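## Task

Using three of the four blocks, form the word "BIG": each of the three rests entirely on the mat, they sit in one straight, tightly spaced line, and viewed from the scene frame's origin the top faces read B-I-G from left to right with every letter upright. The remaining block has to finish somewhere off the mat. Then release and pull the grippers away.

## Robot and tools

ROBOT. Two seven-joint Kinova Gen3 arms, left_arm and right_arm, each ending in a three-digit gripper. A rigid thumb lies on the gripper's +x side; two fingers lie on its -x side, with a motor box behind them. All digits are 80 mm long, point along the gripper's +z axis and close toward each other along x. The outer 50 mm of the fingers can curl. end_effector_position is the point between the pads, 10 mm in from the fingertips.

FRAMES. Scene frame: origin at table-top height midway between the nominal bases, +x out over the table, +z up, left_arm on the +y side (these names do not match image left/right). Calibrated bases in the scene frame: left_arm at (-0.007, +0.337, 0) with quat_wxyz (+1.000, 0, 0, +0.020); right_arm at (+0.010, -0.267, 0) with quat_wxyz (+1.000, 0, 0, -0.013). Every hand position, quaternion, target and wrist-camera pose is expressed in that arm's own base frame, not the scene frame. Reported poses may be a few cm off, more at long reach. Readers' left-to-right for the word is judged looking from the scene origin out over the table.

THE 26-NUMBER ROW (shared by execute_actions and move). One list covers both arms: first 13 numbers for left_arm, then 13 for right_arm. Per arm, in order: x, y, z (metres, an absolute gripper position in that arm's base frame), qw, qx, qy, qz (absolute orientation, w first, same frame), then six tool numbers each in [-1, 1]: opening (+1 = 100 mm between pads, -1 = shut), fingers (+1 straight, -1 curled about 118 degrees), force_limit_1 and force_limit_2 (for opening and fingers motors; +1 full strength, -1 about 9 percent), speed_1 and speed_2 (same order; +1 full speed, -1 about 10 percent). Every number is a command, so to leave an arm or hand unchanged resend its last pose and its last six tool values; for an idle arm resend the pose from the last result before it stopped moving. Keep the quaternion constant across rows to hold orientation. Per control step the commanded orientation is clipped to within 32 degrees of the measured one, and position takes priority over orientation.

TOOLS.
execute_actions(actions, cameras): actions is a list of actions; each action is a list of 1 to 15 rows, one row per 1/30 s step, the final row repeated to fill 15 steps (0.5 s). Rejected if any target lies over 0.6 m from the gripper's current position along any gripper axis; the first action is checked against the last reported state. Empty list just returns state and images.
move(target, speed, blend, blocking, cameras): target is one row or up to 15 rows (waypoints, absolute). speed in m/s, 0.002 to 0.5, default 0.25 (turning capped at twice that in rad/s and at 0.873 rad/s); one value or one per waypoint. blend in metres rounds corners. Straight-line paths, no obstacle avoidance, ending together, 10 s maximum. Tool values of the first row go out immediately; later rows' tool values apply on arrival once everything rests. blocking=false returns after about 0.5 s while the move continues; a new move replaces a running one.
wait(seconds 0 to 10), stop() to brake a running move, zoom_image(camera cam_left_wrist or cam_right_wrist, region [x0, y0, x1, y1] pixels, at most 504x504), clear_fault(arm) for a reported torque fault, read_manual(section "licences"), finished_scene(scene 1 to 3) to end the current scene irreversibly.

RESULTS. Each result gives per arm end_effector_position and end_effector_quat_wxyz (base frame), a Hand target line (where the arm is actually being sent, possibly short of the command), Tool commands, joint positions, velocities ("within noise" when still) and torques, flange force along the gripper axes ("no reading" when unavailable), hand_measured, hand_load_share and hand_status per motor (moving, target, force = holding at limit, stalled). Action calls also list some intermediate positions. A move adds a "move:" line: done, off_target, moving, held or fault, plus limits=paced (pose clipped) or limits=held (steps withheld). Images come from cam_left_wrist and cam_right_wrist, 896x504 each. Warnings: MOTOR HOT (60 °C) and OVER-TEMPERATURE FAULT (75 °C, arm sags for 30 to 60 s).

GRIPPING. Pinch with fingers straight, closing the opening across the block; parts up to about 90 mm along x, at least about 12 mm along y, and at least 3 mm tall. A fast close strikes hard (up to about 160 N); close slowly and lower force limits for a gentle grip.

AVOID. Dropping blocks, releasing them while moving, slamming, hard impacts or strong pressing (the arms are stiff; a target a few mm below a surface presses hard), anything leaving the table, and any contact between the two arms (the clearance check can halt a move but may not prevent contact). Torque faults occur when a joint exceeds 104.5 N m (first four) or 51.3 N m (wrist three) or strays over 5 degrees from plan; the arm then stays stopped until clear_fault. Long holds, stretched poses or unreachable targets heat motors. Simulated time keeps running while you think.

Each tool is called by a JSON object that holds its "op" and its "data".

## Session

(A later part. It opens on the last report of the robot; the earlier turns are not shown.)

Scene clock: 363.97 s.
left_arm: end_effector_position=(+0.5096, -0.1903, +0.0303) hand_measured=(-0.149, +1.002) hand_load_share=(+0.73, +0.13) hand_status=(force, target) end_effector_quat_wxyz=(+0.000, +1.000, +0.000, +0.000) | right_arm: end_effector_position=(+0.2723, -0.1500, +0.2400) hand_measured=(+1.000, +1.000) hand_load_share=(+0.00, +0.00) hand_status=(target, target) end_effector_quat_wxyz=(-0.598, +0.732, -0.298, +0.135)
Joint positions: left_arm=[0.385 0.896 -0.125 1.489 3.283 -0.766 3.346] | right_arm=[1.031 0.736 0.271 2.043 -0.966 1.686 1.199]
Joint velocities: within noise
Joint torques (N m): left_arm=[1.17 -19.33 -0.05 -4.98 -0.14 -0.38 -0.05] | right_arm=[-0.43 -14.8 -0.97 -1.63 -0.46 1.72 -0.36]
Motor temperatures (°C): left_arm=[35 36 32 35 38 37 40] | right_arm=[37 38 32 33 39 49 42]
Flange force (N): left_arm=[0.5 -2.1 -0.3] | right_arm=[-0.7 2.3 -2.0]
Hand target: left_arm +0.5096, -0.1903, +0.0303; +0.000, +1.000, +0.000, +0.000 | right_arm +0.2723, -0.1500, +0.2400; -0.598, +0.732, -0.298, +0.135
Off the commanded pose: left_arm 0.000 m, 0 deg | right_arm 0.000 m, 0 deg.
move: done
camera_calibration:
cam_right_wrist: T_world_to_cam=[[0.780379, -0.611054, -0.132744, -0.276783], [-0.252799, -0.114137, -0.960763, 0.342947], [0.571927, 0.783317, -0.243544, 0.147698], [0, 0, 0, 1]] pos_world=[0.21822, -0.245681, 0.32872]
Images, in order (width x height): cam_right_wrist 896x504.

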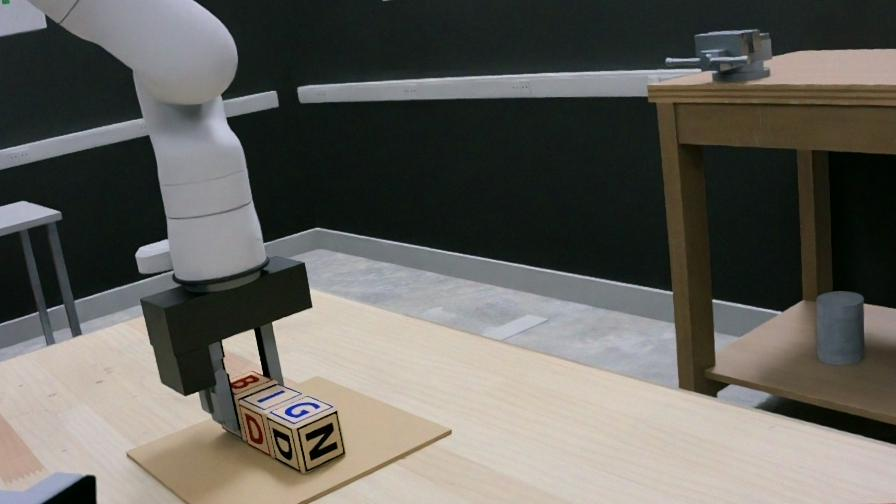

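{"op": "move", "data": {"target": [[0.5096,-0.1903,0.0294,0,1,0,0,-0.5,1,0,0,-0.6,1,0.2723,-0.15,0.24,-0.598,0.732,-0.298,0.135,1,1,0,0,1,1],[0.5096,-0.1903,0.0294,0,1,0,0,0.4,1,0,0,-0.6,1,0.2723,-0.15,0.24,-0.598,0.732,-0.298,0.135,1,1,0,0,1,1],[0.5096,-0.1903,0.11,0,1,0,0,0.4,1,0,0,-0.6,1,0.2723,-0.15,0.24,-0.598,0.732,-0.298,0.135,1,1,0,0,1,1],[0.45,-0.23,0.28,0,0.7071,-0.7071,0,0.4,1,0,0,-0.6,1,0.2723,-0.15,0.24,-0.598,0.732,-0.298,0.135,1,1,0,0,1,1]], "speed": [0.02,0.02,0.12,0.25], "blend": [0,0,0.02,0], "cameras": ["cam_left_wrist"]}}

{"op": "zoom_image", "data": {"camera": "cam_left_wrist", "region": [250, 90, 650, 440]}}

Scene clock: 378.87 s.
left_arm: end_effector_position=(+0.4500, -0.2300, +0.2800) hand_measured=(+0.398, +1.001) hand_load_share=(+0.00, -0.07) hand_status=(target, target) end_effector_quat_wxyz=(+0.000, +0.707, -0.707, +0.000) | right_arm: end_effector_position=(+0.2723, -0.1500, +0.2400) hand_measured=(+1.000, +1.000) hand_load_share=(+0.00, +0.00) hand_status=(target, target) end_effector_quat_wxyz=(-0.598, +0.732, -0.298, +0.135)
Joint positions: left_arm=[0.27 0.509 0.256 1.349 3.013 -1.299 2.101] | right_arm=[1.031 0.736 0.271 2.043 -0.966 1.686 1.199]
Joint velocities: within noise
Joint torques (N m): left_arm=[1.18 -15.85 1.43 -7.14 -0.22 -0.26 -0.13] | right_arm=[-0.47 -14.8 -0.97 -1.64 -0.48 1.71 -0.34]
Motor temperatures (°C): left_arm=[35 36 32 35 38 37 40] | right_arm=[37 38 32 33 39 49 42]
Flange force (N): left_arm=[-2.2 -0.1 -0.2] | right_arm=[-0.8 2.2 -2.2]
Hand target: left_arm +0.4500, -0.2300, +0.2800; +0.000, +0.707, -0.707, +0.000 | right_arm +0.2723, -0.1500, +0.2400; -0.598, +0.732, -0.298, +0.135
Off the commanded pose: left_arm 0.000 m, 0 deg | right_arm 0.000 m, 0 deg.
move: done
camera_calibration:
cam_left_wrist: T_world_to_cam=[[0.0118505, -0.999756, 0.0186546, -0.24403], [-0.999823, -0.0121205, -0.014424, 0.507606], [0.0146465, -0.0184804, -0.999722, 0.396036], [0, 0, 0, 1]] pos_world=[0.504607, -0.230499, 0.4078]
Images, in order (width x height): cam_left_wrist 896x504.

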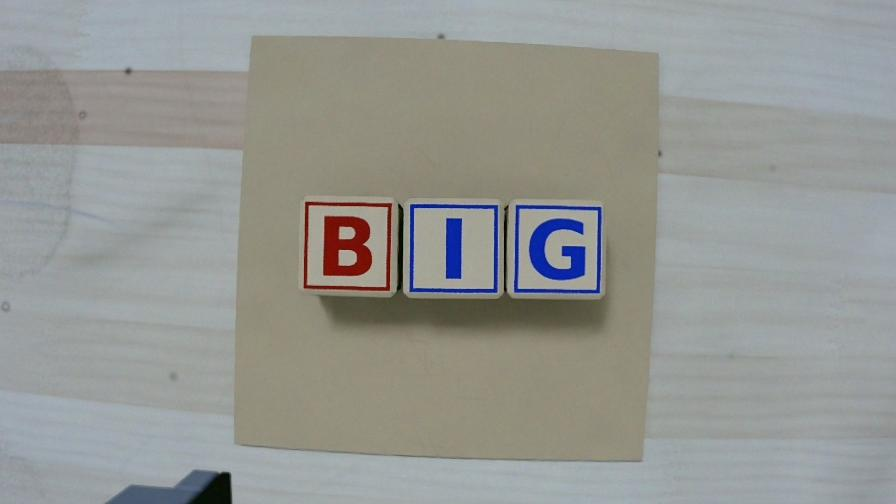

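Scaled by 1.260 from the camera's 896x504 image, which has a finer 1280x720 frame.

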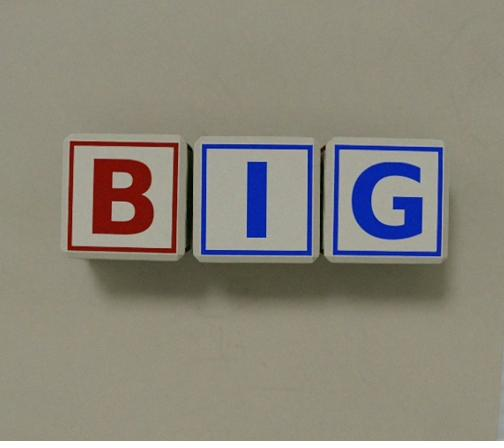

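{"op": "finished_scene", "data": {"scene": 3}}

The scene is finished: the task was done.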